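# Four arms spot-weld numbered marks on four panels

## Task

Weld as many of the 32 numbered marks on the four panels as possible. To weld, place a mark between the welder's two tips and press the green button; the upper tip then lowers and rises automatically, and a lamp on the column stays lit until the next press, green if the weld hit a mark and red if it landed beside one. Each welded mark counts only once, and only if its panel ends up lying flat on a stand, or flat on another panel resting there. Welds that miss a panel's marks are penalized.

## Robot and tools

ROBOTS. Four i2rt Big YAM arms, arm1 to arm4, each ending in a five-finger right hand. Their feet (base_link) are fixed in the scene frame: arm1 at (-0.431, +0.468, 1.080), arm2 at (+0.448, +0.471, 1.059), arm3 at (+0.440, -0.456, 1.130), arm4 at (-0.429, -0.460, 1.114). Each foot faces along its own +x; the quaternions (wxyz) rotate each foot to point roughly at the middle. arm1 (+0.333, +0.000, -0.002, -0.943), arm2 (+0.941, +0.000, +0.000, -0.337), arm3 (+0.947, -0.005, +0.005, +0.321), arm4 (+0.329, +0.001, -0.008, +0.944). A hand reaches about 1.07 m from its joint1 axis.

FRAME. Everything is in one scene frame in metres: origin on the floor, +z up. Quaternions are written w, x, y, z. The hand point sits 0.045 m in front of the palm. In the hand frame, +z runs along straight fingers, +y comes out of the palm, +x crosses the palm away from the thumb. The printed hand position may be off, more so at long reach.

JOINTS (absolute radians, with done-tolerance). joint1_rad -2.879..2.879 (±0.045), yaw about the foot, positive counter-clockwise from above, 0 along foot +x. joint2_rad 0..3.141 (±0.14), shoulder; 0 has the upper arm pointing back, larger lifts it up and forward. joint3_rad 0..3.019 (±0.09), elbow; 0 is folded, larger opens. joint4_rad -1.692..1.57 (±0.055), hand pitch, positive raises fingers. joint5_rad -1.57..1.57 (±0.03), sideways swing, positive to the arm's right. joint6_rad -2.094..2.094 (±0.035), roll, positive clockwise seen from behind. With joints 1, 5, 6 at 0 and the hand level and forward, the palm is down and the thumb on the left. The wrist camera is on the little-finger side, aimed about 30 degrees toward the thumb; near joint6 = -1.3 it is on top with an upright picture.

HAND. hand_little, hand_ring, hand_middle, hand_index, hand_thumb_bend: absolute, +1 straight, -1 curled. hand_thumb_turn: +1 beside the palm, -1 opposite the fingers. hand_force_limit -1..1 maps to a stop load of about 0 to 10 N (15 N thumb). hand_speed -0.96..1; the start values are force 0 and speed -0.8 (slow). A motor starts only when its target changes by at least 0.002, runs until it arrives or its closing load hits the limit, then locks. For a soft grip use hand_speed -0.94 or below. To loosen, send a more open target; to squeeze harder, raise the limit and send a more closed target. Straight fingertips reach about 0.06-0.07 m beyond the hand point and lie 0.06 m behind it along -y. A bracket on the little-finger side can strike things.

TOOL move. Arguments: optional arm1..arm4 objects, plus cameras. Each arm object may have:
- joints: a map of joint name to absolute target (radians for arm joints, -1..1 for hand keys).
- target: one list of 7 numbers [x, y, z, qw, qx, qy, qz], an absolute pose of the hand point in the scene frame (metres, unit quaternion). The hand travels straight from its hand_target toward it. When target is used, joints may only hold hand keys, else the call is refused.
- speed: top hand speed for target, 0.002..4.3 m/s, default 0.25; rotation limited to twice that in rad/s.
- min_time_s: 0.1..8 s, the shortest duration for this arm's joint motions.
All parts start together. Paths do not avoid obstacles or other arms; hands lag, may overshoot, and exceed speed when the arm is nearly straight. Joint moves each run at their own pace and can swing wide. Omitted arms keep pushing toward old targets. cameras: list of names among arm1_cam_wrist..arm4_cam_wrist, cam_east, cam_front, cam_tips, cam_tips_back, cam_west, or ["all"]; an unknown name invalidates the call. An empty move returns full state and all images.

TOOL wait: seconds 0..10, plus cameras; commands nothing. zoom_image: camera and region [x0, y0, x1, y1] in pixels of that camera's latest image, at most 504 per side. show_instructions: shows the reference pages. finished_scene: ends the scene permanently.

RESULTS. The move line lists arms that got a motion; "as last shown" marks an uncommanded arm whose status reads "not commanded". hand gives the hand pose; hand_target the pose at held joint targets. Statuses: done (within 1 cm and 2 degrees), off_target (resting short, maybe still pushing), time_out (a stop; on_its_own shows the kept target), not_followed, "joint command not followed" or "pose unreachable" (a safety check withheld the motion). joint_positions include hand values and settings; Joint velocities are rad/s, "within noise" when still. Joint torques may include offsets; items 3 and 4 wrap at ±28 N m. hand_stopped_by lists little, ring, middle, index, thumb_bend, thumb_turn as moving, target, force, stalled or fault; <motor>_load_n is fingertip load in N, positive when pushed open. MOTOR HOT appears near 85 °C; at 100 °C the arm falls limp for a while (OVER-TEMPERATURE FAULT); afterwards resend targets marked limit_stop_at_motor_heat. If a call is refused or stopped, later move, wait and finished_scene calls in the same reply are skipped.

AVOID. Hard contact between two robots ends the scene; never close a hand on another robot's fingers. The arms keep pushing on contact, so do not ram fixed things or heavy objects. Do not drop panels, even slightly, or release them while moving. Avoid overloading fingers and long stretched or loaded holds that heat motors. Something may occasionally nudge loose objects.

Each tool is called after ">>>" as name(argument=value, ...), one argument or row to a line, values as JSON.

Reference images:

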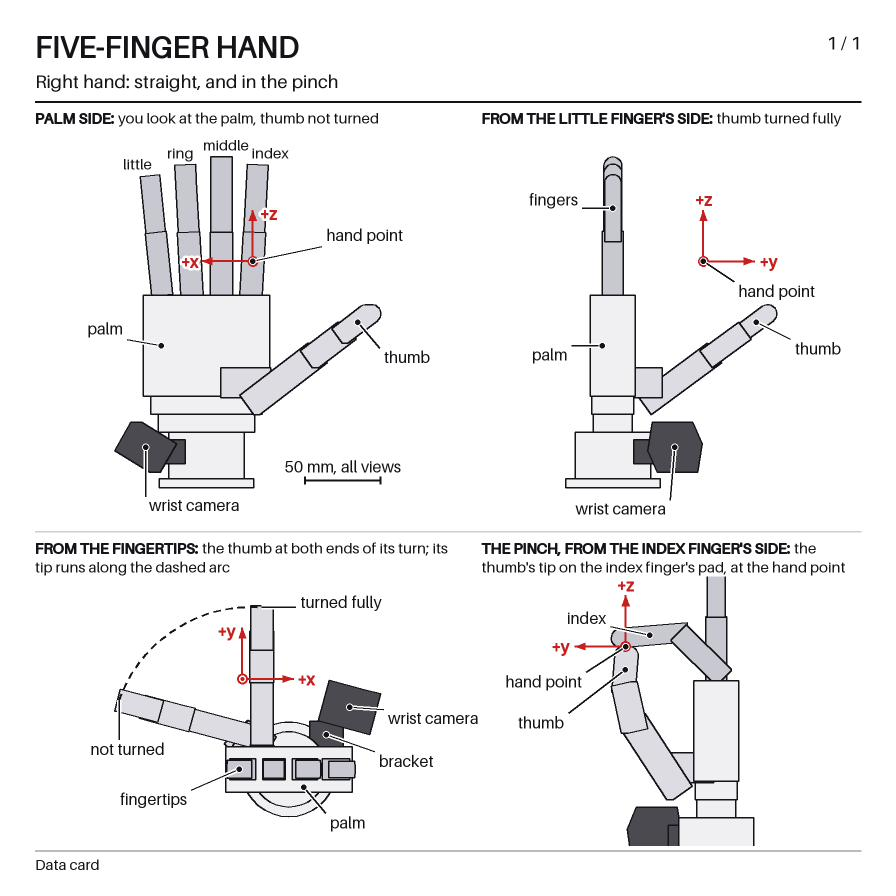

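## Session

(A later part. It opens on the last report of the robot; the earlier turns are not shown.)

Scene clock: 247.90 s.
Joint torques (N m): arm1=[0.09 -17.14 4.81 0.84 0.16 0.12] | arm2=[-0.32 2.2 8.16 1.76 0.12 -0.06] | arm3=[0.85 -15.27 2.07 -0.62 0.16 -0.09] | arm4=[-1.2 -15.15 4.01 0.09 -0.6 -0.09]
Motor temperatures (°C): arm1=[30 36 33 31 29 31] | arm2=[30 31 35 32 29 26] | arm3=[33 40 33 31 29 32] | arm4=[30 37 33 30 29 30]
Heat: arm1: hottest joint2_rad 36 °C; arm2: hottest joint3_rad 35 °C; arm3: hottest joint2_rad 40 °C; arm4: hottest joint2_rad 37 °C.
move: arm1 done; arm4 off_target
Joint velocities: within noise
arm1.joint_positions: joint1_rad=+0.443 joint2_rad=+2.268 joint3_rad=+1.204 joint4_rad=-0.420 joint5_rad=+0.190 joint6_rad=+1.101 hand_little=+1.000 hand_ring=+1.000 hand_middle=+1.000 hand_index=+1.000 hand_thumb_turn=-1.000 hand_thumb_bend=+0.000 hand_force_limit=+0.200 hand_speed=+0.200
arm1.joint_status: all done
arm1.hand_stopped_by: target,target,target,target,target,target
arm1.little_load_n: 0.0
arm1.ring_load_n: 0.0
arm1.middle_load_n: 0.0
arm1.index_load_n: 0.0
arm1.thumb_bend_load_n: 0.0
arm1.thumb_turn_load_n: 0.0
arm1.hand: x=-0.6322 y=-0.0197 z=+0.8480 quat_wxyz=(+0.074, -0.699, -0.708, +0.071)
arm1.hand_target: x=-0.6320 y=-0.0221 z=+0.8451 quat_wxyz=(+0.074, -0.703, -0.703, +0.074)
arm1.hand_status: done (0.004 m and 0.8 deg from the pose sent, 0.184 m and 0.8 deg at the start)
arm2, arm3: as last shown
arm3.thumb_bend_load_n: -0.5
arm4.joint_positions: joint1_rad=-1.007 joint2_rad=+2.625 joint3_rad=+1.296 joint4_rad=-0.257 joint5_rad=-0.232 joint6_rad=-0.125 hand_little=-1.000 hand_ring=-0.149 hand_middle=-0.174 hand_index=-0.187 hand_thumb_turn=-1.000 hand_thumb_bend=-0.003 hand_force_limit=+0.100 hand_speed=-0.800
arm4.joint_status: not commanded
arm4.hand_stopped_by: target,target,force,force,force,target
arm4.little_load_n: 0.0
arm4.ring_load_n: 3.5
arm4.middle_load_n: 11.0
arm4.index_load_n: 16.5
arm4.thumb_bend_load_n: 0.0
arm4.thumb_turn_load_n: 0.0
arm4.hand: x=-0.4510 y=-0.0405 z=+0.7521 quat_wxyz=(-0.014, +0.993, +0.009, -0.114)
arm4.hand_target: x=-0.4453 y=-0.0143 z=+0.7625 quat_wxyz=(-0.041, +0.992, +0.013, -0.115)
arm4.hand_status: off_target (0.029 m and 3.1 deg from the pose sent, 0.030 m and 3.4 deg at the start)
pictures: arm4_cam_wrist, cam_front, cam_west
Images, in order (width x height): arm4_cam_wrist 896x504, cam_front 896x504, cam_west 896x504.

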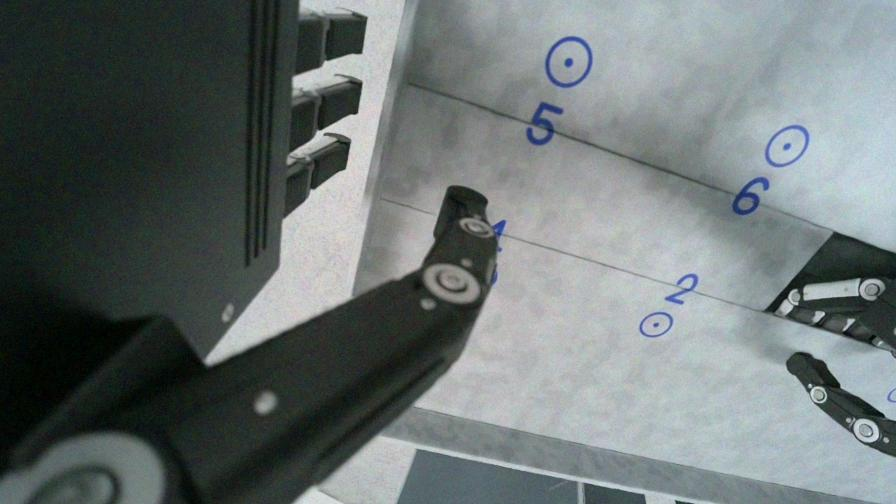

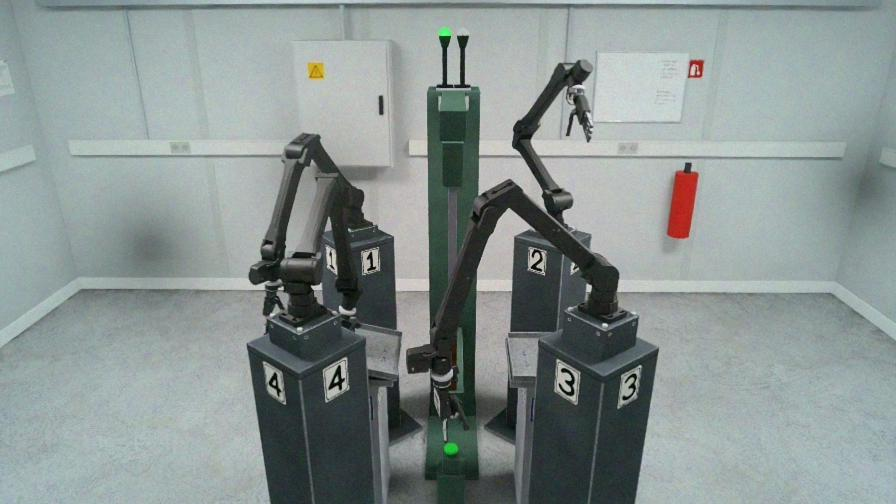

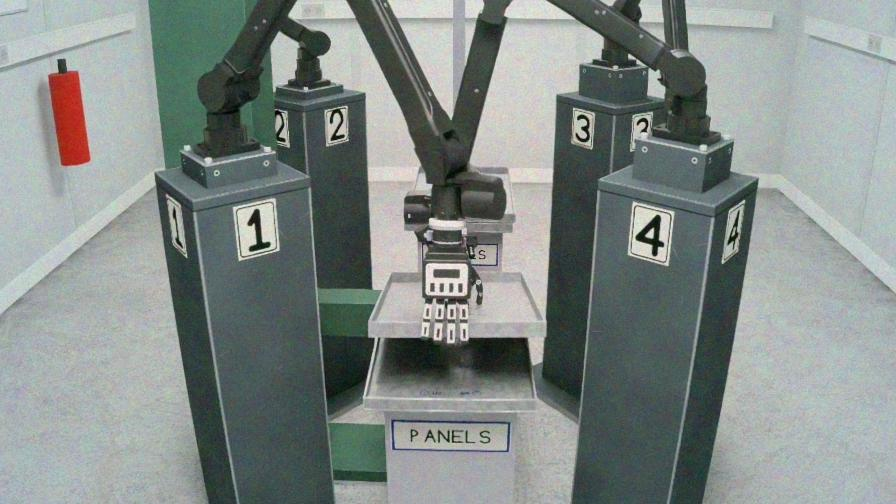

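>>> move(
  arm1={"target": [-0.6397, -0.022, 0.8088, -0.0739, 0.7045, 0.7019, -0.0739], "speed": 0.1},
  cameras=["arm4_cam_wrist", "cam_west"],
)

>>> zoom_image(
  camera="cam_west",
  region=[350, 220, 570, 420],
)

Scene clock: 250.00 s.
Joint torques (N m): arm1=[-0.67 -16.73 5.91 0.84 0.12 0.02] | arm2=[-0.5 2.2 8.16 1.8 0.13 -0.05] | arm3=[0.79 -15.91 1.84 -0.73 0.1 -0.04] | arm4=[-1.26 -15.21 4.03 0.08 -0.61 -0.08]
Motor temperatures (°C): arm1=[30 36 33 31 29 31] | arm2=[30 31 35 32 29 26] | arm3=[33 40 33 31 29 32] | arm4=[30 37 33 30 29 30]
Heat: arm1: hottest joint2_rad 36 °C; arm2: hottest joint3_rad 35 °C; arm3: hottest joint2_rad 40 °C; arm4: hottest joint2_rad 37 °C.
move: arm1 off_target
Joint velocities: within noise
arm1.joint_positions: joint1_rad=+0.442 joint2_rad=+2.347 joint3_rad=+1.219 joint4_rad=-0.368 joint5_rad=+0.190 joint6_rad=+1.101 hand_little=+1.000 hand_ring=+1.000 hand_middle=+1.000 hand_index=+1.000 hand_thumb_turn=-1.000 hand_thumb_bend=+0.000 hand_force_limit=+0.200 hand_speed=+0.200
arm1.joint_status: not commanded
arm1.hand_stopped_by: target,target,target,target,target,target
arm1.little_load_n: 0.0
arm1.ring_load_n: 0.0
arm1.middle_load_n: 0.0
arm1.index_load_n: 0.0
arm1.thumb_bend_load_n: 0.0
arm1.thumb_turn_load_n: 0.0
arm1.hand: x=-0.6301 y=-0.0142 z=+0.8128 quat_wxyz=(+0.076, -0.699, -0.708, +0.066)
arm1.hand_target: x=-0.6396 y=-0.0217 z=+0.8090 quat_wxyz=(+0.074, -0.704, -0.702, +0.074)
arm1.hand_status: off_target (0.013 m and 1.3 deg from the pose sent, 0.040 m and 1.0 deg at the start)
arm2, arm3, arm4: as last shown
arm3.thumb_bend_load_n: 0.0
arm4.ring_load_n: 3.0
Images, in order (width x height): arm4_cam_wrist 896x504, cam_west 896x504.

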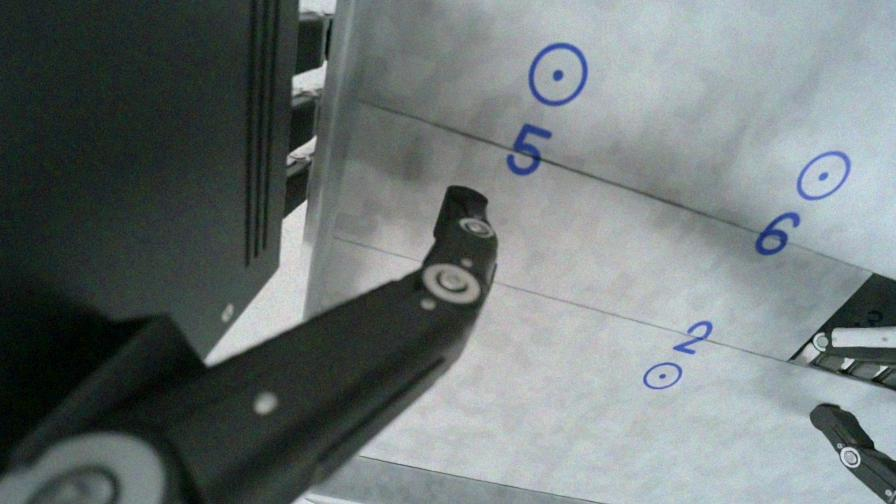

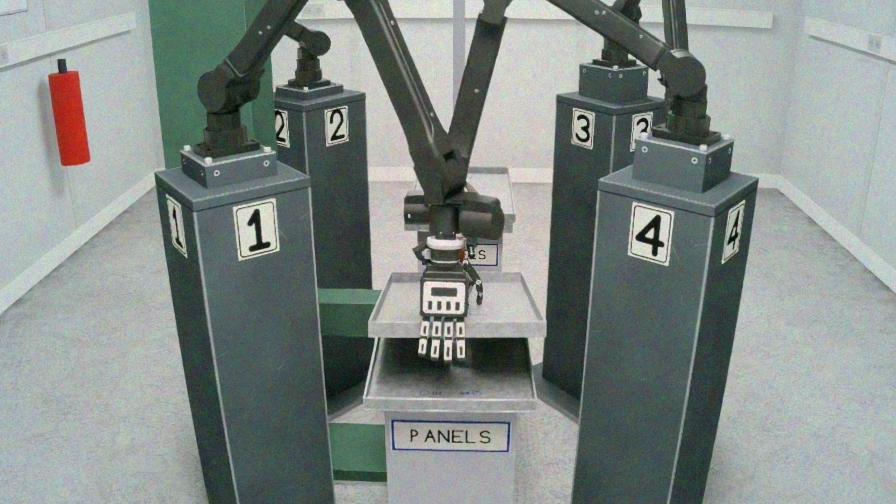

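Scaled by 2.291.

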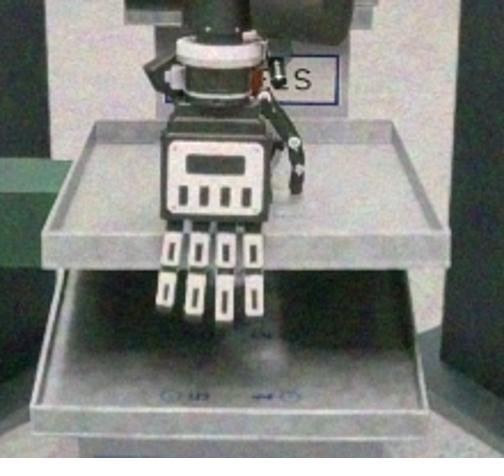

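>>> move(
  arm1={"target": [-0.652, -0.024, 0.804, -0.0739, 0.7045, 0.7019, -0.0739], "speed": 0.1},
  cameras=["arm4_cam_wrist"],
)

Scene clock: 251.23 s.
Joint torques (N m): arm1=[-0.5 -15.85 6.09 0.76 0.07 -0.18] | arm2=[-0.15 1.9 8.06 1.8 0.13 -0.08] | arm3=[0.26 -16.03 1.98 -0.68 0.13 -0.04] | arm4=[-1.2 -15.21 4.03 0.09 -0.6 -0.09]
Motor temperatures (°C): arm1=[30 36 33 31 29 31] | arm2=[30 31 35 32 29 26] | arm3=[33 40 33 31 29 32] | arm4=[30 37 33 30 29 30]
Heat: arm1: hottest joint2_rad 36 °C; arm2: hottest joint3_rad 35 °C; arm3: hottest joint2_rad 40 °C; arm4: hottest joint2_rad 37 °C.
move: arm1 off_target
Joint velocities: within noise
arm1.joint_positions: joint1_rad=+0.419 joint2_rad=+2.354 joint3_rad=+1.247 joint4_rad=-0.368 joint5_rad=+0.190 joint6_rad=+1.100 hand_little=+1.000 hand_ring=+1.000 hand_middle=+1.000 hand_index=+1.000 hand_thumb_turn=-1.000 hand_thumb_bend=+0.000 hand_force_limit=+0.200 hand_speed=+0.200
arm1.joint_status: not commanded
arm1.hand_stopped_by: target,target,target,target,target,target
arm1.little_load_n: 0.0
arm1.ring_load_n: -0.5
arm1.middle_load_n: 0.0
arm1.index_load_n: 0.0
arm1.thumb_bend_load_n: 0.0
arm1.thumb_turn_load_n: 0.0
arm1.hand: x=-0.6479 y=-0.0228 z=+0.8148 quat_wxyz=(+0.074, -0.707, -0.699, +0.076)
arm1.hand_target: x=-0.6519 y=-0.0239 z=+0.8044 quat_wxyz=(+0.074, -0.705, -0.702, +0.074)
arm1.hand_status: off_target (0.012 m and 0.5 deg from the pose sent, 0.026 m and 1.3 deg at the start)
arm2, arm3, arm4: as last shown
arm4.ring_load_n: 3.5
arm4.thumb_turn_load_n: -0.5
Images, in order (width x height): arm4_cam_wrist 896x504.

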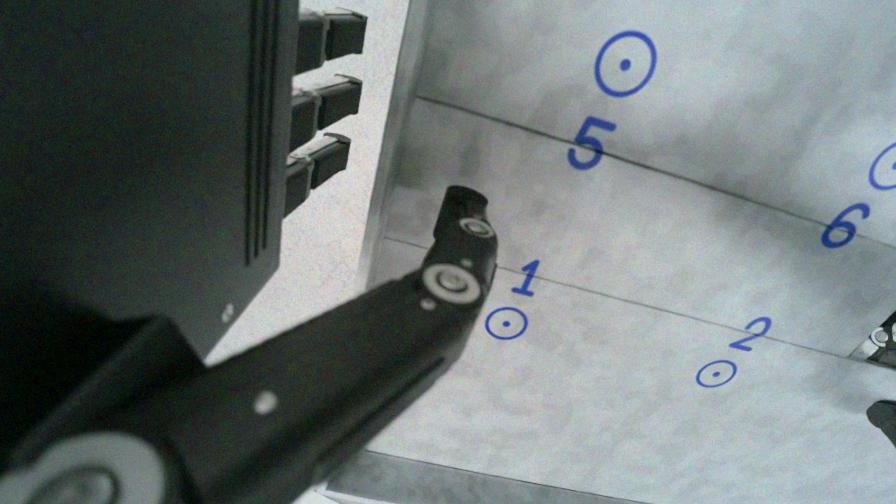

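>>> move(
  arm1={"target": [-0.637, -0.024, 0.807, -0.0739, 0.7045, 0.7019, -0.0739], "speed": 0.1},
  cameras=["arm4_cam_wrist"],
)

Scene clock: 252.60 s.
Joint torques (N m): arm1=[0.56 -17.08 4.27 0.9 0.15 0.11] | arm2=[-0.38 2.02 8.14 1.76 0.14 -0.06] | arm3=[0.62 -15.33 1.96 -0.81 0.12 -0.02] | arm4=[-1.26 -15.15 4.01 0.08 -0.59 -0.08]
Motor temperatures (°C): arm1=[30 37 33 31 29 31] | arm2=[30 31 35 32 29 26] | arm3=[33 40 33 31 29 32] | arm4=[30 37 33 30 29 30]
Heat: arm1: hottest joint2_rad 37 °C; arm2: hottest joint3_rad 35 °C; arm3: hottest joint2_rad 40 °C; arm4: hottest joint2_rad 37 °C.
move: arm1 done
Joint velocities: within noise
arm1.joint_positions: joint1_rad=+0.432 joint2_rad=+2.354 joint3_rad=+1.247 joint4_rad=-0.367 joint5_rad=+0.190 joint6_rad=+1.100 hand_little=+1.000 hand_ring=+1.000 hand_middle=+1.000 hand_index=+1.000 hand_thumb_turn=-1.000 hand_thumb_bend=+0.000 hand_force_limit=+0.200 hand_speed=+0.200
arm1.joint_status: not commanded
arm1.hand_stopped_by: target,target,target,target,target,target
arm1.little_load_n: 0.0
arm1.ring_load_n: 0.0
arm1.middle_load_n: 0.0
arm1.index_load_n: 0.0
arm1.thumb_bend_load_n: 0.0
arm1.thumb_turn_load_n: 0.0
arm1.hand: x=-0.6419 y=-0.0255 z=+0.8148 quat_wxyz=(+0.073, -0.703, -0.704, +0.076)
arm1.hand_target: x=-0.6371 y=-0.0240 z=+0.8073 quat_wxyz=(+0.074, -0.704, -0.702, +0.074)
arm1.hand_status: done (0.009 m and 0.4 deg from the pose sent, 0.013 m and 0.5 deg at the start)
arm2.joint_positions: joint1_rad=-0.413 joint2_rad=+0.614 joint3_rad=+1.410 joint4_rad=-1.513 joint5_rad=+0.233 joint6_rad=-1.260 hand_little=+1.000 hand_ring=+1.000 hand_middle=+1.000 hand_index=+1.000 hand_thumb_turn=+1.000 hand_thumb_bend=+1.000 hand_force_limit=+0.000 hand_speed=-0.800
arm2.joint_status: not commanded
arm2.hand_stopped_by: target,target,target,target,target,target
arm2.little_load_n: 0.0
arm2.ring_load_n: 0.0
arm2.middle_load_n: -0.5
arm2.index_load_n: 0.0
arm2.thumb_bend_load_n: 0.0
arm2.thumb_turn_load_n: 0.0
arm2.hand: x=+0.4459 y=+0.2709 z=+1.5344 quat_wxyz=(+0.256, +0.656, -0.623, +0.339)
arm2.hand_target: x=+0.4459 y=+0.2710 z=+1.5429 quat_wxyz=(+0.260, +0.652, -0.621, +0.348)
arm2.hand_status: not commanded
arm3.joint_positions: joint1_rad=+2.706 joint2_rad=+2.403 joint3_rad=+1.170 joint4_rad=-0.339 joint5_rad=+0.008 joint6_rad=-0.065 hand_little=-1.000 hand_ring=-1.000 hand_middle=-1.000 hand_index=+1.000 hand_thumb_turn=+1.000 hand_thumb_bend=+1.000 hand_force_limit=+0.000 hand_speed=+0.000
arm3.joint_status: not commanded
arm3.hand_stopped_by: target,target,target,target,target,target
arm3.little_load_n: 0.0
arm3.ring_load_n: 0.5
arm3.middle_load_n: 0.0
arm3.index_load_n: 0.0
arm3.thumb_bend_load_n: 0.0
arm3.thumb_turn_load_n: 0.0
arm3.hand: x=+0.0413 y=-0.5727 z=+0.8405 quat_wxyz=(-0.002, +0.601, +0.799, -0.004)
arm3.hand_target: x=+0.0447 y=-0.5750 z=+0.8448 quat_wxyz=(+0.000, +0.598, +0.802, +0.000)
arm3.hand_status: not commanded
arm4: as last shown
arm4.thumb_turn_load_n: 0.5
Images, in order (width x height): arm4_cam_wrist 896x504.

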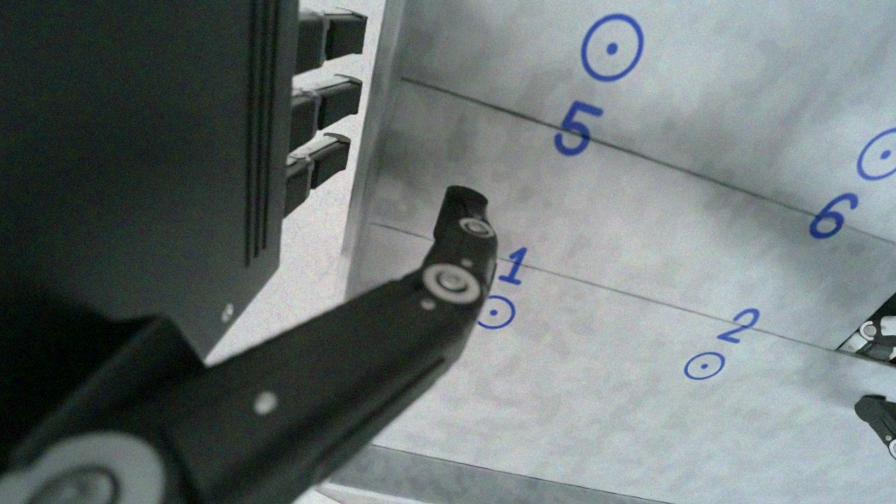

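>>> move(
  arm1={"joints": {"hand_speed": -0.2, "hand_force_limit": -0.5, "hand_thumb_bend": -0.5}},
)

>>> move(
  arm1={"joints": {"hand_speed": -0.8, "hand_force_limit": 0.2, "hand_thumb_bend": -1.0}},
  cameras=["arm4_cam_wrist", "cam_west"],
)

Scene clock: 253.67 s.
Joint torques (N m): arm1=[0.26 -17.2 4.27 0.9 0.23 0.11] | arm2=[-0.44 2.26 8.13 1.74 0.15 -0.06] | arm3=[0.56 -15.97 1.8 -0.62 0.1 -0.05] | arm4=[-1.26 -15.21 4.03 0.08 -0.43 -0.06]
Motor temperatures (°C): arm1=[30 37 33 31 29 31] | arm2=[30 31 35 32 29 26] | arm3=[33 40 33 31 29 32] | arm4=[30 37 33 30 29 30]
Heat: arm1: hottest joint2_rad 37 °C; arm2: hottest joint3_rad 35 °C; arm3: hottest joint2_rad 40 °C; arm4: hottest joint2_rad 37 °C.
move: arm1 done
Joint velocities: within noise
arm1.joint_positions: joint1_rad=+0.435 joint2_rad=+2.354 joint3_rad=+1.247 joint4_rad=-0.367 joint5_rad=+0.188 joint6_rad=+1.100 hand_little=+1.000 hand_ring=+1.000 hand_middle=+1.000 hand_index=+1.000 hand_thumb_turn=-1.000 hand_thumb_bend=-0.500 hand_force_limit=-0.500 hand_speed=-0.200
arm1.joint_status: all done
arm1.hand_stopped_by: target,target,target,target,target,target
arm1.little_load_n: 0.0
arm1.ring_load_n: 0.0
arm1.middle_load_n: 0.0
arm1.index_load_n: 0.0
arm1.thumb_bend_load_n: 0.5
arm1.thumb_turn_load_n: 0.0
arm1.hand: x=-0.6397 y=-0.0264 z=+0.8149 quat_wxyz=(+0.072, -0.701, -0.705, +0.076)
arm1.hand_target: x=-0.6371 y=-0.0240 z=+0.8073 quat_wxyz=(+0.074, -0.704, -0.702, +0.074)
arm1.hand_status: not commanded
arm2, arm3, arm4: as last shown
arm2.middle_load_n: 0.0
arm3.ring_load_n: 0.0
arm4.joint_positions: joint1_rad=-1.007 joint2_rad=+2.625 joint3_rad=+1.296 joint4_rad=-0.257 joint5_rad=-0.236 joint6_rad=-0.127 hand_little=-1.000 hand_ring=-0.149 hand_middle=-0.174 hand_index=-0.187 hand_thumb_turn=-1.000 hand_thumb_bend=-0.003 hand_force_limit=+0.100 hand_speed=-0.800
arm4.little_load_n: -0.5
arm4.middle_load_n: 11.5
arm4.thumb_turn_load_n: 0.0
arm4.hand: x=-0.4516 y=-0.0405 z=+0.7524 quat_wxyz=(-0.015, +0.993, +0.010, -0.116)
pictures: none

Scene clock: 255.67 s.
Joint torques (N m): arm1=[-0.56 -17.44 4.63 0.88 0.52 0.1] | arm2=[-0.44 2.32 8.09 1.73 0.13 -0.03] | arm3=[0.21 -15.74 1.95 -0.66 0.09 -0.01] | arm4=[-1.26 -15.21 3.9 0.09 -0.13 -0.06]
Motor temperatures (°C): arm1=[30 37 33 31 29 31] | arm2=[30 31 35 32 29 26] | arm3=[33 40 33 31 29 32] | arm4=[30 37 33 30 29 30]
Heat: arm1: hottest joint2_rad 37 °C; arm2: hottest joint3_rad 35 °C; arm3: hottest joint2_rad 40 °C; arm4: hottest joint2_rad 37 °C.
move: arm1 off_target
Joint velocities: within noise
arm1.joint_positions: joint1_rad=+0.447 joint2_rad=+2.361 joint3_rad=+1.241 joint4_rad=-0.367 joint5_rad=+0.180 joint6_rad=+1.100 hand_little=+1.000 hand_ring=+1.000 hand_middle=+1.000 hand_index=+1.000 hand_thumb_turn=-1.000 hand_thumb_bend=-0.845 hand_force_limit=+0.200 hand_speed=-0.800
arm1.joint_status: hand_thumb_bend off_target (ended at -0.845, target -1.000); the others done
arm1.hand_stopped_by: target,target,target,target,force,target
arm1.little_load_n: 0.0
arm1.ring_load_n: 0.0
arm1.middle_load_n: 0.0
arm1.index_load_n: 0.0
arm1.thumb_bend_load_n: 8.5
arm1.thumb_turn_load_n: 1.0
arm1.hand: x=-0.6295 y=-0.0233 z=+0.8102 quat_wxyz=(+0.070, -0.697, -0.710, +0.069)
arm1.hand_target: x=-0.6371 y=-0.0237 z=+0.8070 quat_wxyz=(+0.074, -0.704, -0.702, +0.074)
arm1.hand_status: not commanded
arm2, arm3, arm4: as last shown
arm3.ring_load_n: 0.5
arm3.thumb_bend_load_n: -0.5
arm4.joint_positions: joint1_rad=-1.007 joint2_rad=+2.625 joint3_rad=+1.297 joint4_rad=-0.257 joint5_rad=-0.243 joint6_rad=-0.127 hand_little=-1.000 hand_ring=-0.149 hand_middle=-0.174 hand_index=-0.187 hand_thumb_turn=-1.000 hand_thumb_bend=-0.003 hand_force_limit=+0.100 hand_speed=-0.800
arm4.little_load_n: -1.5
arm4.ring_load_n: 2.0
arm4.middle_load_n: 11.0
arm4.index_load_n: 18.0
arm4.hand: x=-0.4528 y=-0.0394 z=+0.7529 quat_wxyz=(-0.016, +0.993, +0.010, -0.120)
arm4.hand_target: x=-0.4453 y=-0.0142 z=+0.7625 quat_wxyz=(-0.041, +0.992, +0.013, -0.115)
Images, in order (width x height): arm4_cam_wrist 896x504, cam_west 896x504.

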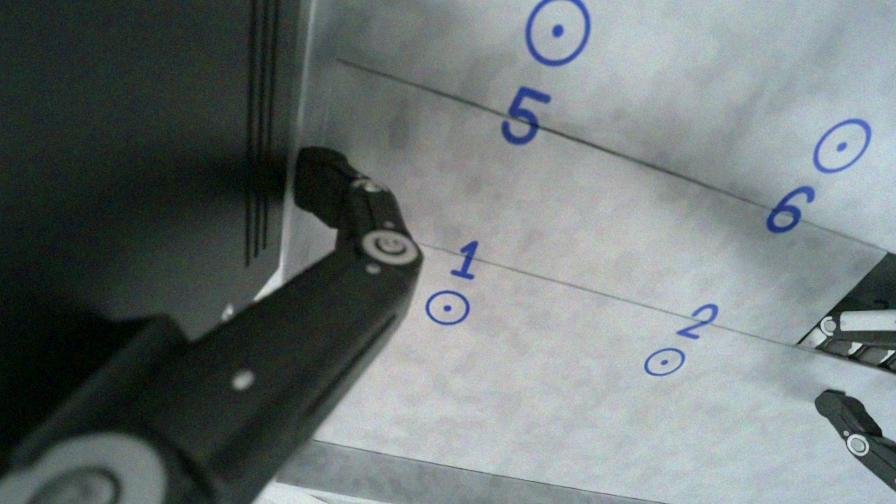

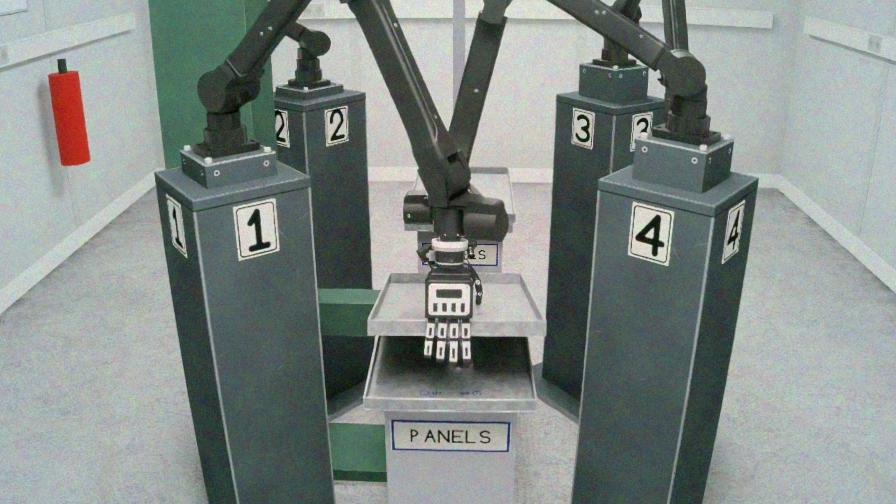

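>>> move(
  arm4={"joints": {"hand_speed": -0.3, "hand_index": 1.0, "hand_middle": 1.0, "hand_ring": 1.0, "hand_thumb_bend": 1.0}},
  cameras=["arm4_cam_wrist", "cam_west", "arm1_cam_wrist", "cam_front"],
)

Scene clock: 257.43 s.
Joint torques (N m): arm1=[-0.56 -17.73 4.59 0.84 0.32 0.09] | arm2=[-0.44 2.08 8.12 1.73 0.12 -0.04] | arm3=[0.79 -15.15 1.89 -0.72 0.14 -0.04] | arm4=[-1.26 -15.21 3.73 0.1 -0.18 -0.07]
Motor temperatures (°C): arm1=[30 37 33 31 29 31] | arm2=[30 31 35 32 29 26] | arm3=[33 40 33 31 29 32] | arm4=[30 37 33 30 29 30]
Heat: arm1: hottest joint2_rad 37 °C; arm2: hottest joint3_rad 35 °C; arm3: hottest joint2_rad 40 °C; arm4: hottest joint2_rad 37 °C.
move: arm4 done
Joint velocities: within noise
arm1, arm2, arm3: as last shown
arm1.joint_positions: joint1_rad=+0.447 joint2_rad=+2.363 joint3_rad=+1.241 joint4_rad=-0.367 joint5_rad=+0.185 joint6_rad=+1.101 hand_little=+1.000 hand_ring=+1.000 hand_middle=+1.000 hand_index=+1.000 hand_thumb_turn=-1.000 hand_thumb_bend=-0.845 hand_force_limit=+0.200 hand_speed=-0.800
arm1.thumb_bend_load_n: 7.5
arm1.hand: x=-0.6301 y=-0.0219 z=+0.8087 quat_wxyz=(+0.073, -0.697, -0.710, +0.068)
arm1.hand_target: x=-0.6371 y=-0.0238 z=+0.8071 quat_wxyz=(+0.074, -0.705, -0.702, +0.074)
arm3.ring_load_n: 0.0
arm3.thumb_bend_load_n: 0.0
arm4.joint_positions: joint1_rad=-1.007 joint2_rad=+2.624 joint3_rad=+1.300 joint4_rad=-0.257 joint5_rad=-0.242 joint6_rad=-0.127 hand_little=-1.000 hand_ring=+1.000 hand_middle=+1.000 hand_index=+1.000 hand_thumb_turn=-1.000 hand_thumb_bend=+1.000 hand_force_limit=+0.100 hand_speed=-0.300
arm4.joint_status: all done
arm4.hand_stopped_by: target,target,target,target,target,target
arm4.little_load_n: 0.0
arm4.ring_load_n: 0.0
arm4.middle_load_n: 0.0
arm4.index_load_n: 0.0
arm4.thumb_bend_load_n: 0.0
arm4.thumb_turn_load_n: 0.0
arm4.hand: x=-0.4524 y=-0.0373 z=+0.7534 quat_wxyz=(-0.018, +0.993, +0.010, -0.119)
arm4.hand_target: x=-0.4453 y=-0.0142 z=+0.7626 quat_wxyz=(-0.041, +0.992, +0.013, -0.115)
arm4.hand_status: not commanded
pictures: arm1_cam_wrist, arm4_cam_wrist, cam_front, cam_west
Images, in order (width x height): arm1_cam_wrist 896x504, arm4_cam_wrist 896x504, cam_front 896x504, cam_west 896x504.

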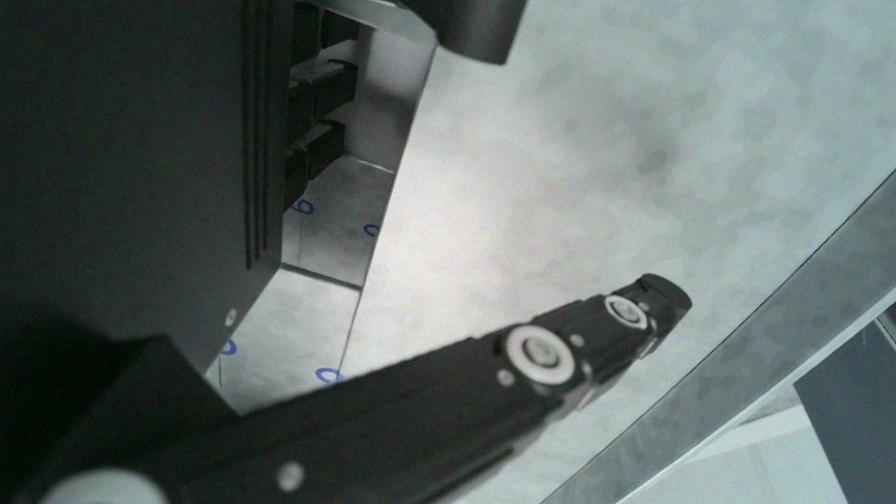

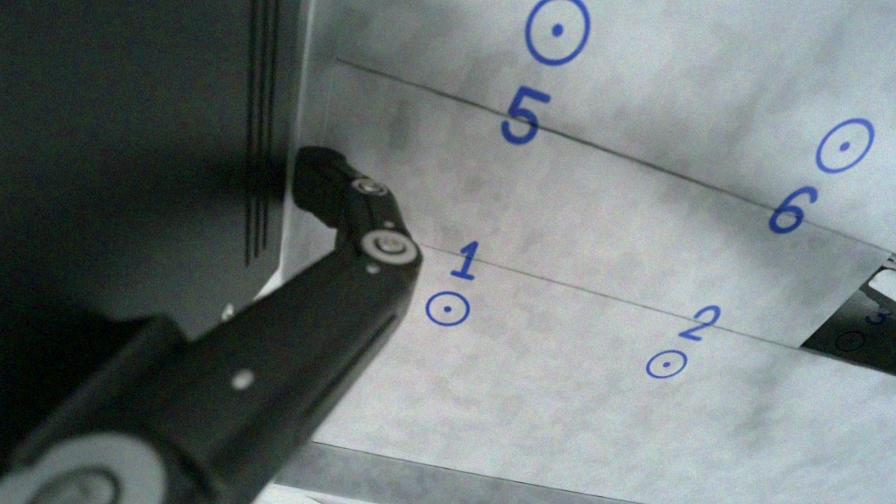

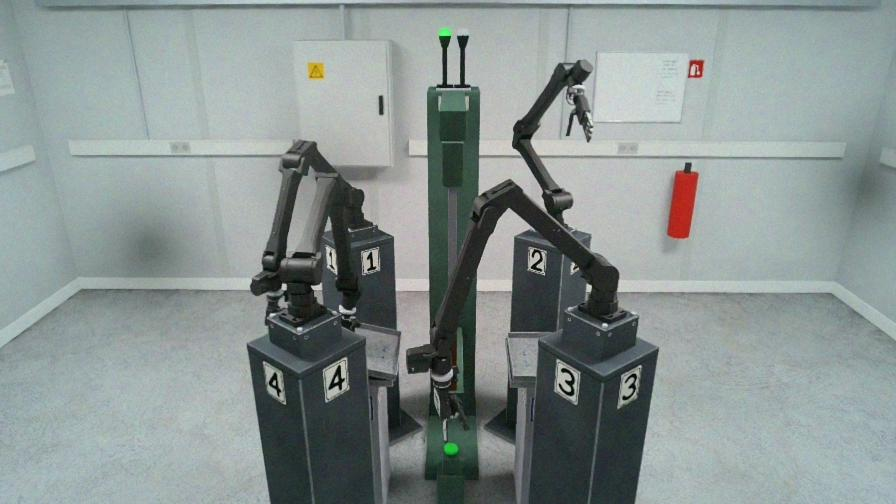

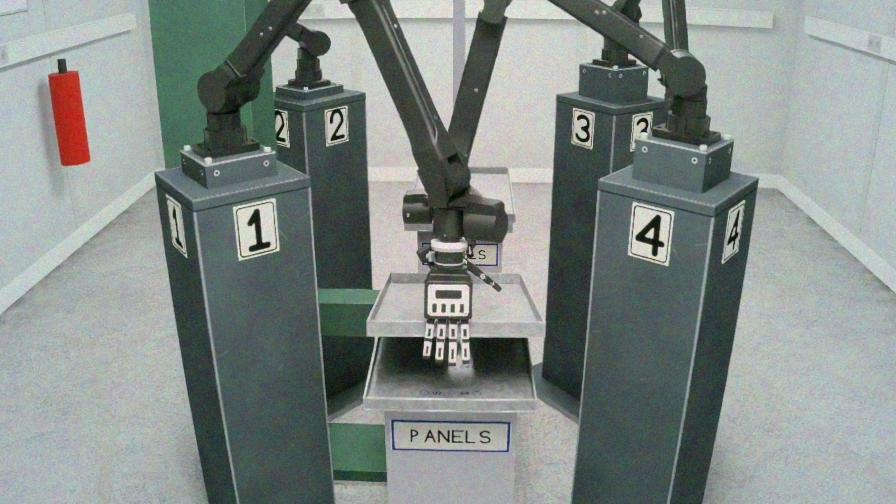

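>>> move(
  arm4={"target": [-0.4234, -0.0138, 0.865, -0.0408, 0.9933, 0.0133, -0.1156], "speed": 0.2},
  arm2={"joints": {"joint1_rad": -0.42, "joint2_rad": 2.05, "joint3_rad": 1.5, "joint4_rad": -1.0, "joint5_rad": 0.0, "joint6_rad": -1.108, "hand_thumb_turn": -1.0, "hand_thumb_bend": 0.0, "hand_speed": 0.2, "hand_force_limit": 0.0}, "min_time_s": 3},
  cameras=["arm1_cam_wrist", "arm4_cam_wrist", "cam_west"],
)

Scene clock: 265.37 s.
Joint torques (N m): arm1=[-0.62 -17.9 4.6 0.87 0.22 0.1] | arm2=[-0.85 -17.73 9.26 0.55 -0.08 0.07] | arm3=[0.67 -15.15 1.91 -0.68 0.11 -0.02] | arm4=[-1.2 -13.63 3.45 -0.23 -0.28 -0.11]
Motor temperatures (°C): arm1=[30 37 32 31 29 31] | arm2=[30 31 35 32 29 26] | arm3=[33 40 33 31 29 32] | arm4=[30 37 33 30 29 30]
Heat: arm1: hottest joint2_rad 37 °C; arm2: hottest joint3_rad 35 °C; arm3: hottest joint2_rad 40 °C; arm4: hottest joint2_rad 37 °C.
move: arm2 done; arm4 done
Joint velocities: within noise
arm1, arm3: as last shown
arm1.joint_positions: joint1_rad=+0.447 joint2_rad=+2.363 joint3_rad=+1.241 joint4_rad=-0.367 joint5_rad=+0.188 joint6_rad=+1.101 hand_little=+1.000 hand_ring=+1.000 hand_middle=+1.000 hand_index=+1.000 hand_thumb_turn=-1.000 hand_thumb_bend=-0.845 hand_force_limit=+0.200 hand_speed=-0.800
arm1.ring_load_n: 0.5
arm1.thumb_bend_load_n: 7.0
arm1.thumb_turn_load_n: 0.5
arm1.hand: x=-0.6306 y=-0.0217 z=+0.8086 quat_wxyz=(+0.074, -0.697, -0.709, +0.069)
arm2.joint_positions: joint1_rad=-0.413 joint2_rad=+2.060 joint3_rad=+1.463 joint4_rad=-1.011 joint5_rad=+0.003 joint6_rad=-1.117 hand_little=+1.000 hand_ring=+1.000 hand_middle=+1.000 hand_index=+1.000 hand_thumb_turn=-1.000 hand_thumb_bend=+0.000 hand_force_limit=+0.000 hand_speed=+0.200
arm2.joint_status: all done
arm2.hand_stopped_by: target,target,target,target,target,target
arm2.little_load_n: 0.0
arm2.ring_load_n: 0.0
arm2.middle_load_n: 0.0
arm2.index_load_n: 0.0
arm2.thumb_bend_load_n: 0.0
arm2.thumb_turn_load_n: 0.0
arm2.hand: x=+0.6422 y=-0.0042 z=+1.0109 quat_wxyz=(-0.005, +0.712, -0.701, -0.018)
arm2.hand_target: x=+0.6498 y=-0.0246 z=+1.0247 quat_wxyz=(+0.003, +0.707, -0.707, +0.010)
arm2.hand_status: not commanded
arm3.thumb_bend_load_n: -0.5
arm4.joint_positions: joint1_rad=-1.051 joint2_rad=+2.358 joint3_rad=+1.214 joint4_rad=-0.396 joint5_rad=-0.241 joint6_rad=-0.168 hand_little=-1.000 hand_ring=+1.000 hand_middle=+1.000 hand_index=+1.000 hand_thumb_turn=-1.000 hand_thumb_bend=+1.000 hand_force_limit=+0.100 hand_speed=-0.300
arm4.joint_status: not commanded
arm4.hand_stopped_by: target,target,target,target,target,target
arm4.little_load_n: 0.0
arm4.ring_load_n: 0.0
arm4.middle_load_n: 0.0
arm4.index_load_n: 0.0
arm4.thumb_bend_load_n: 0.0
arm4.thumb_turn_load_n: 0.0
arm4.hand: x=-0.4274 y=-0.0112 z=+0.8641 quat_wxyz=(-0.043, +0.992, +0.011, -0.115)
arm4.hand_target: x=-0.4234 y=-0.0137 z=+0.8650 quat_wxyz=(-0.041, +0.992, +0.013, -0.115)
arm4.hand_status: done (0.005 m and 0.3 deg from the pose sent, 0.118 m and 2.7 deg at the start)
Images, in order (width x height): arm1_cam_wrist 896x504, arm4_cam_wrist 896x504, cam_west 896x504.

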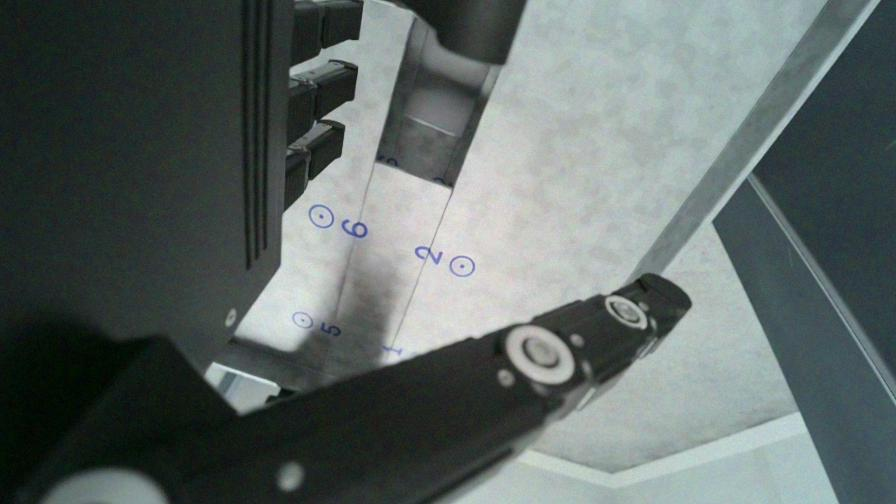

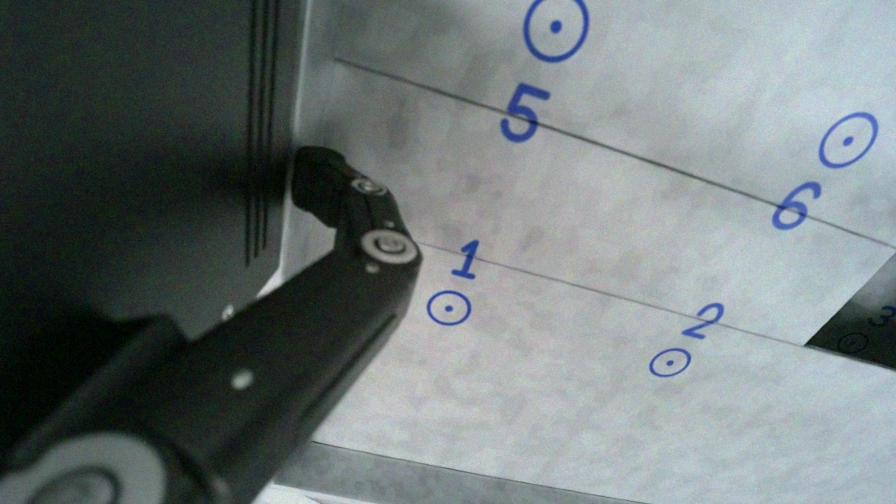

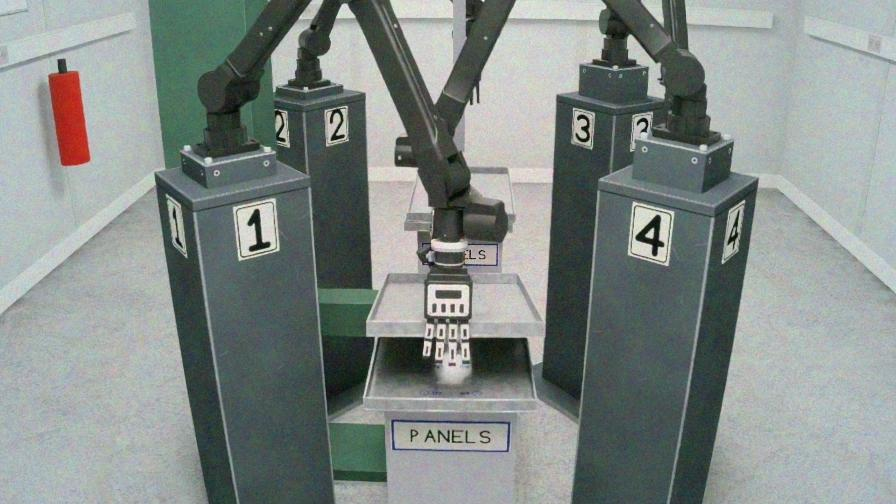

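>>> move(
  arm1={"target": [-0.647, -0.024, 0.693, 0, 0.7071, 0.7071, 0], "speed": 0.12},
  arm2={"target": [0.6765, 0.008, 0.785, 0, -0.7071, 0.7071, 0], "speed": 0.2},
  arm4={"target": [-0.40, -0.20, 0.95, 0, 1, 0, 0], "speed": 0.2},
  cameras=["arm2_cam_wrist", "arm4_cam_wrist", "cam_west", "cam_front", "cam_east"],
)

Scene clock: 267.57 s.
Joint torques (N m): arm1=[-0.97 -13.04 8.2 1.74 -0.11 -0.15] | arm2=[0.5 -18.26 6.31 0.61 -0.05 0.08] | arm3=[0.15 -14.62 1.81 -0.79 0.11 -0.07] | arm4=[-1.61 -8.7 2.5 0.06 0.06 -0.12]
Motor temperatures (°C): arm1=[30 37 32 31 29 31] | arm2=[30 31 35 32 29 26] | arm3=[33 40 33 31 29 32] | arm4=[30 37 33 30 29 30]
Heat: arm1: hottest joint2_rad 37 °C; arm2: hottest joint3_rad 35 °C; arm3: hottest joint2_rad 40 °C; arm4: hottest joint2_rad 37 °C.
move: arm1 off_target; arm2 off_target; arm4 done
Joint velocities: within noise
arm1.joint_positions: joint1_rad=+0.364 joint2_rad=+2.603 joint3_rad=+1.440 joint4_rad=-0.423 joint5_rad=+0.006 joint6_rad=+1.042 hand_little=+1.000 hand_ring=+1.000 hand_middle=+1.000 hand_index=+1.000 hand_thumb_turn=-1.000 hand_thumb_bend=-0.845 hand_force_limit=+0.200 hand_speed=-0.800
arm1.joint_status: not commanded
arm1.hand_stopped_by: target,target,target,target,force,target
arm1.little_load_n: 0.0
arm1.ring_load_n: 0.0
arm1.middle_load_n: 0.0
arm1.index_load_n: 0.0
arm1.thumb_bend_load_n: 7.5
arm1.thumb_turn_load_n: 1.0
arm1.hand: x=-0.6374 y=-0.0198 z=+0.7284 quat_wxyz=(+0.003, -0.706, -0.708, -0.007)
arm1.hand_target: x=-0.6457 y=-0.0216 z=+0.6957 quat_wxyz=(+0.000, -0.707, -0.707, +0.000)
arm1.hand_status: off_target (0.037 m and 0.9 deg from the pose sent, 0.117 m and 11.7 deg at the start)
arm2.joint_positions: joint1_rad=-0.365 joint2_rad=+2.474 joint3_rad=+1.456 joint4_rad=-0.599 joint5_rad=+0.003 joint6_rad=-1.050 hand_little=+1.000 hand_ring=+1.000 hand_middle=+1.000 hand_index=+1.000 hand_thumb_turn=-1.000 hand_thumb_bend=+0.000 hand_force_limit=+0.000 hand_speed=+0.200
arm2.joint_status: not commanded
arm2.hand_stopped_by: target,target,target,target,target,target
arm2.little_load_n: 0.0
arm2.ring_load_n: 0.0
arm2.middle_load_n: 0.0
arm2.index_load_n: 0.0
arm2.thumb_bend_load_n: 0.0
arm2.thumb_turn_load_n: 0.0
arm2.hand: x=+0.6589 y=+0.0236 z=+0.7800 quat_wxyz=(-0.005, +0.706, -0.708, -0.022)
arm2.hand_target: x=+0.6764 y=+0.0083 z=+0.7857 quat_wxyz=(+0.000, +0.707, -0.707, +0.000)
arm2.hand_status: off_target (0.024 m and 2.6 deg from the pose sent, 0.229 m and 2.3 deg at the start)
arm3: as last shown
arm3.thumb_bend_load_n: 0.0
arm4.joint_positions: joint1_rad=-1.071 joint2_rad=+1.932 joint3_rad=+0.646 joint4_rad=-0.322 joint5_rad=-0.002 joint6_rad=-0.171 hand_little=-1.000 hand_ring=+1.000 hand_middle=+1.000 hand_index=+1.000 hand_thumb_turn=-1.000 hand_thumb_bend=+1.000 hand_force_limit=+0.100 hand_speed=-0.300
arm4.joint_status: not commanded
arm4.hand_stopped_by: target,target,target,target,target,target
arm4.little_load_n: 0.0
arm4.ring_load_n: 0.0
arm4.middle_load_n: 0.0
arm4.index_load_n: 0.0
arm4.thumb_bend_load_n: 0.0
arm4.thumb_turn_load_n: 0.0
arm4.hand: x=-0.4056 y=-0.2057 z=+0.9471 quat_wxyz=(+0.010, +1.000, +0.000, -0.002)
arm4.hand_target: x=-0.4001 y=-0.2002 z=+0.9500 quat_wxyz=(+0.000, +1.000, +0.000, +0.000)
arm4.hand_status: done (0.008 m and 1.2 deg from the pose sent, 0.209 m and 14.1 deg at the start)
pictures: arm2_cam_wrist, arm4_cam_wrist, cam_east, cam_front, cam_west
Images, in order (width x height): arm2_cam_wrist 896x504, arm4_cam_wrist 896x504, cam_east 896x504, cam_front 896x504, cam_west 896x504.

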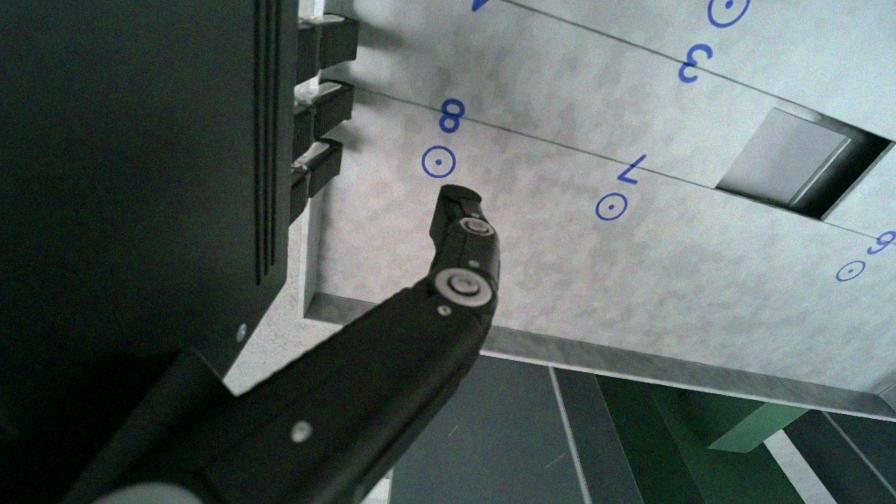

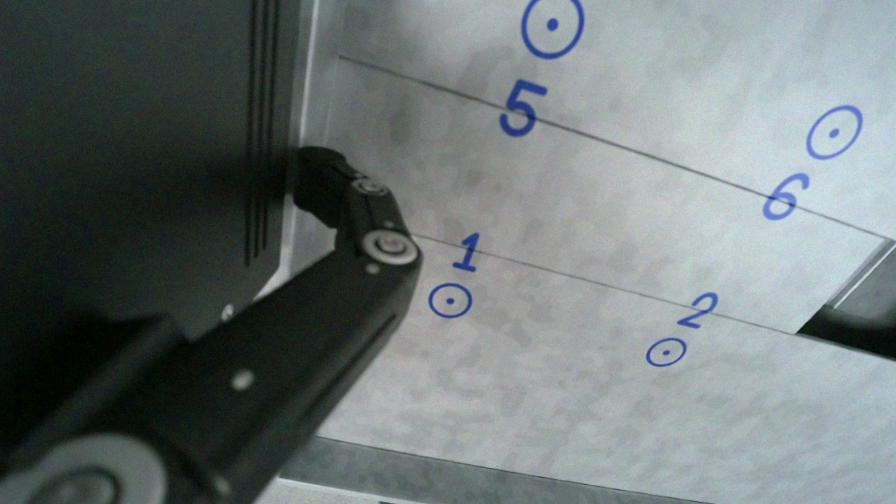

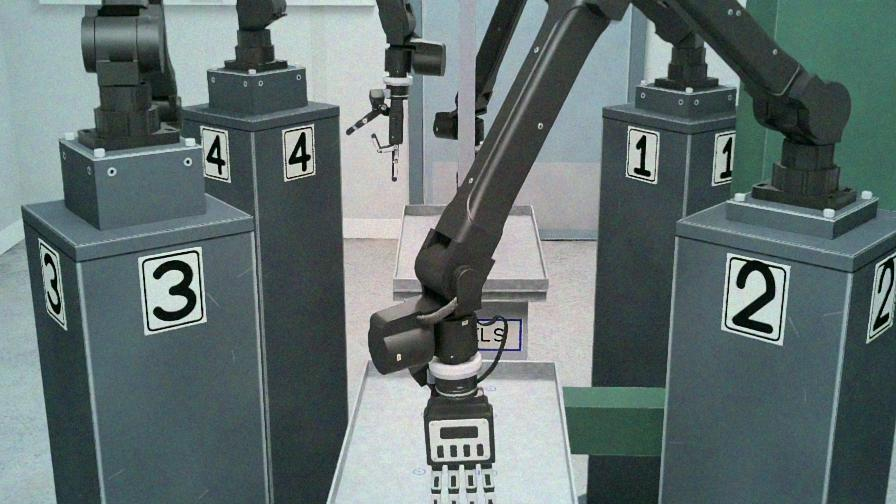

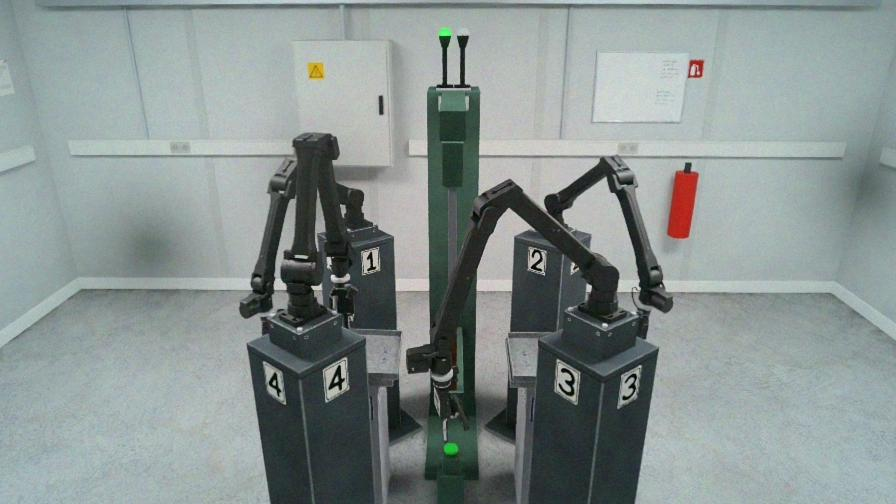

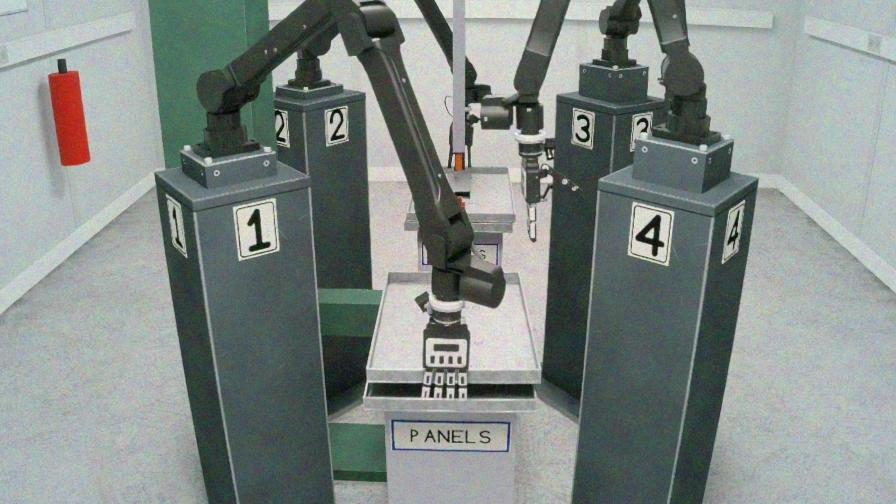

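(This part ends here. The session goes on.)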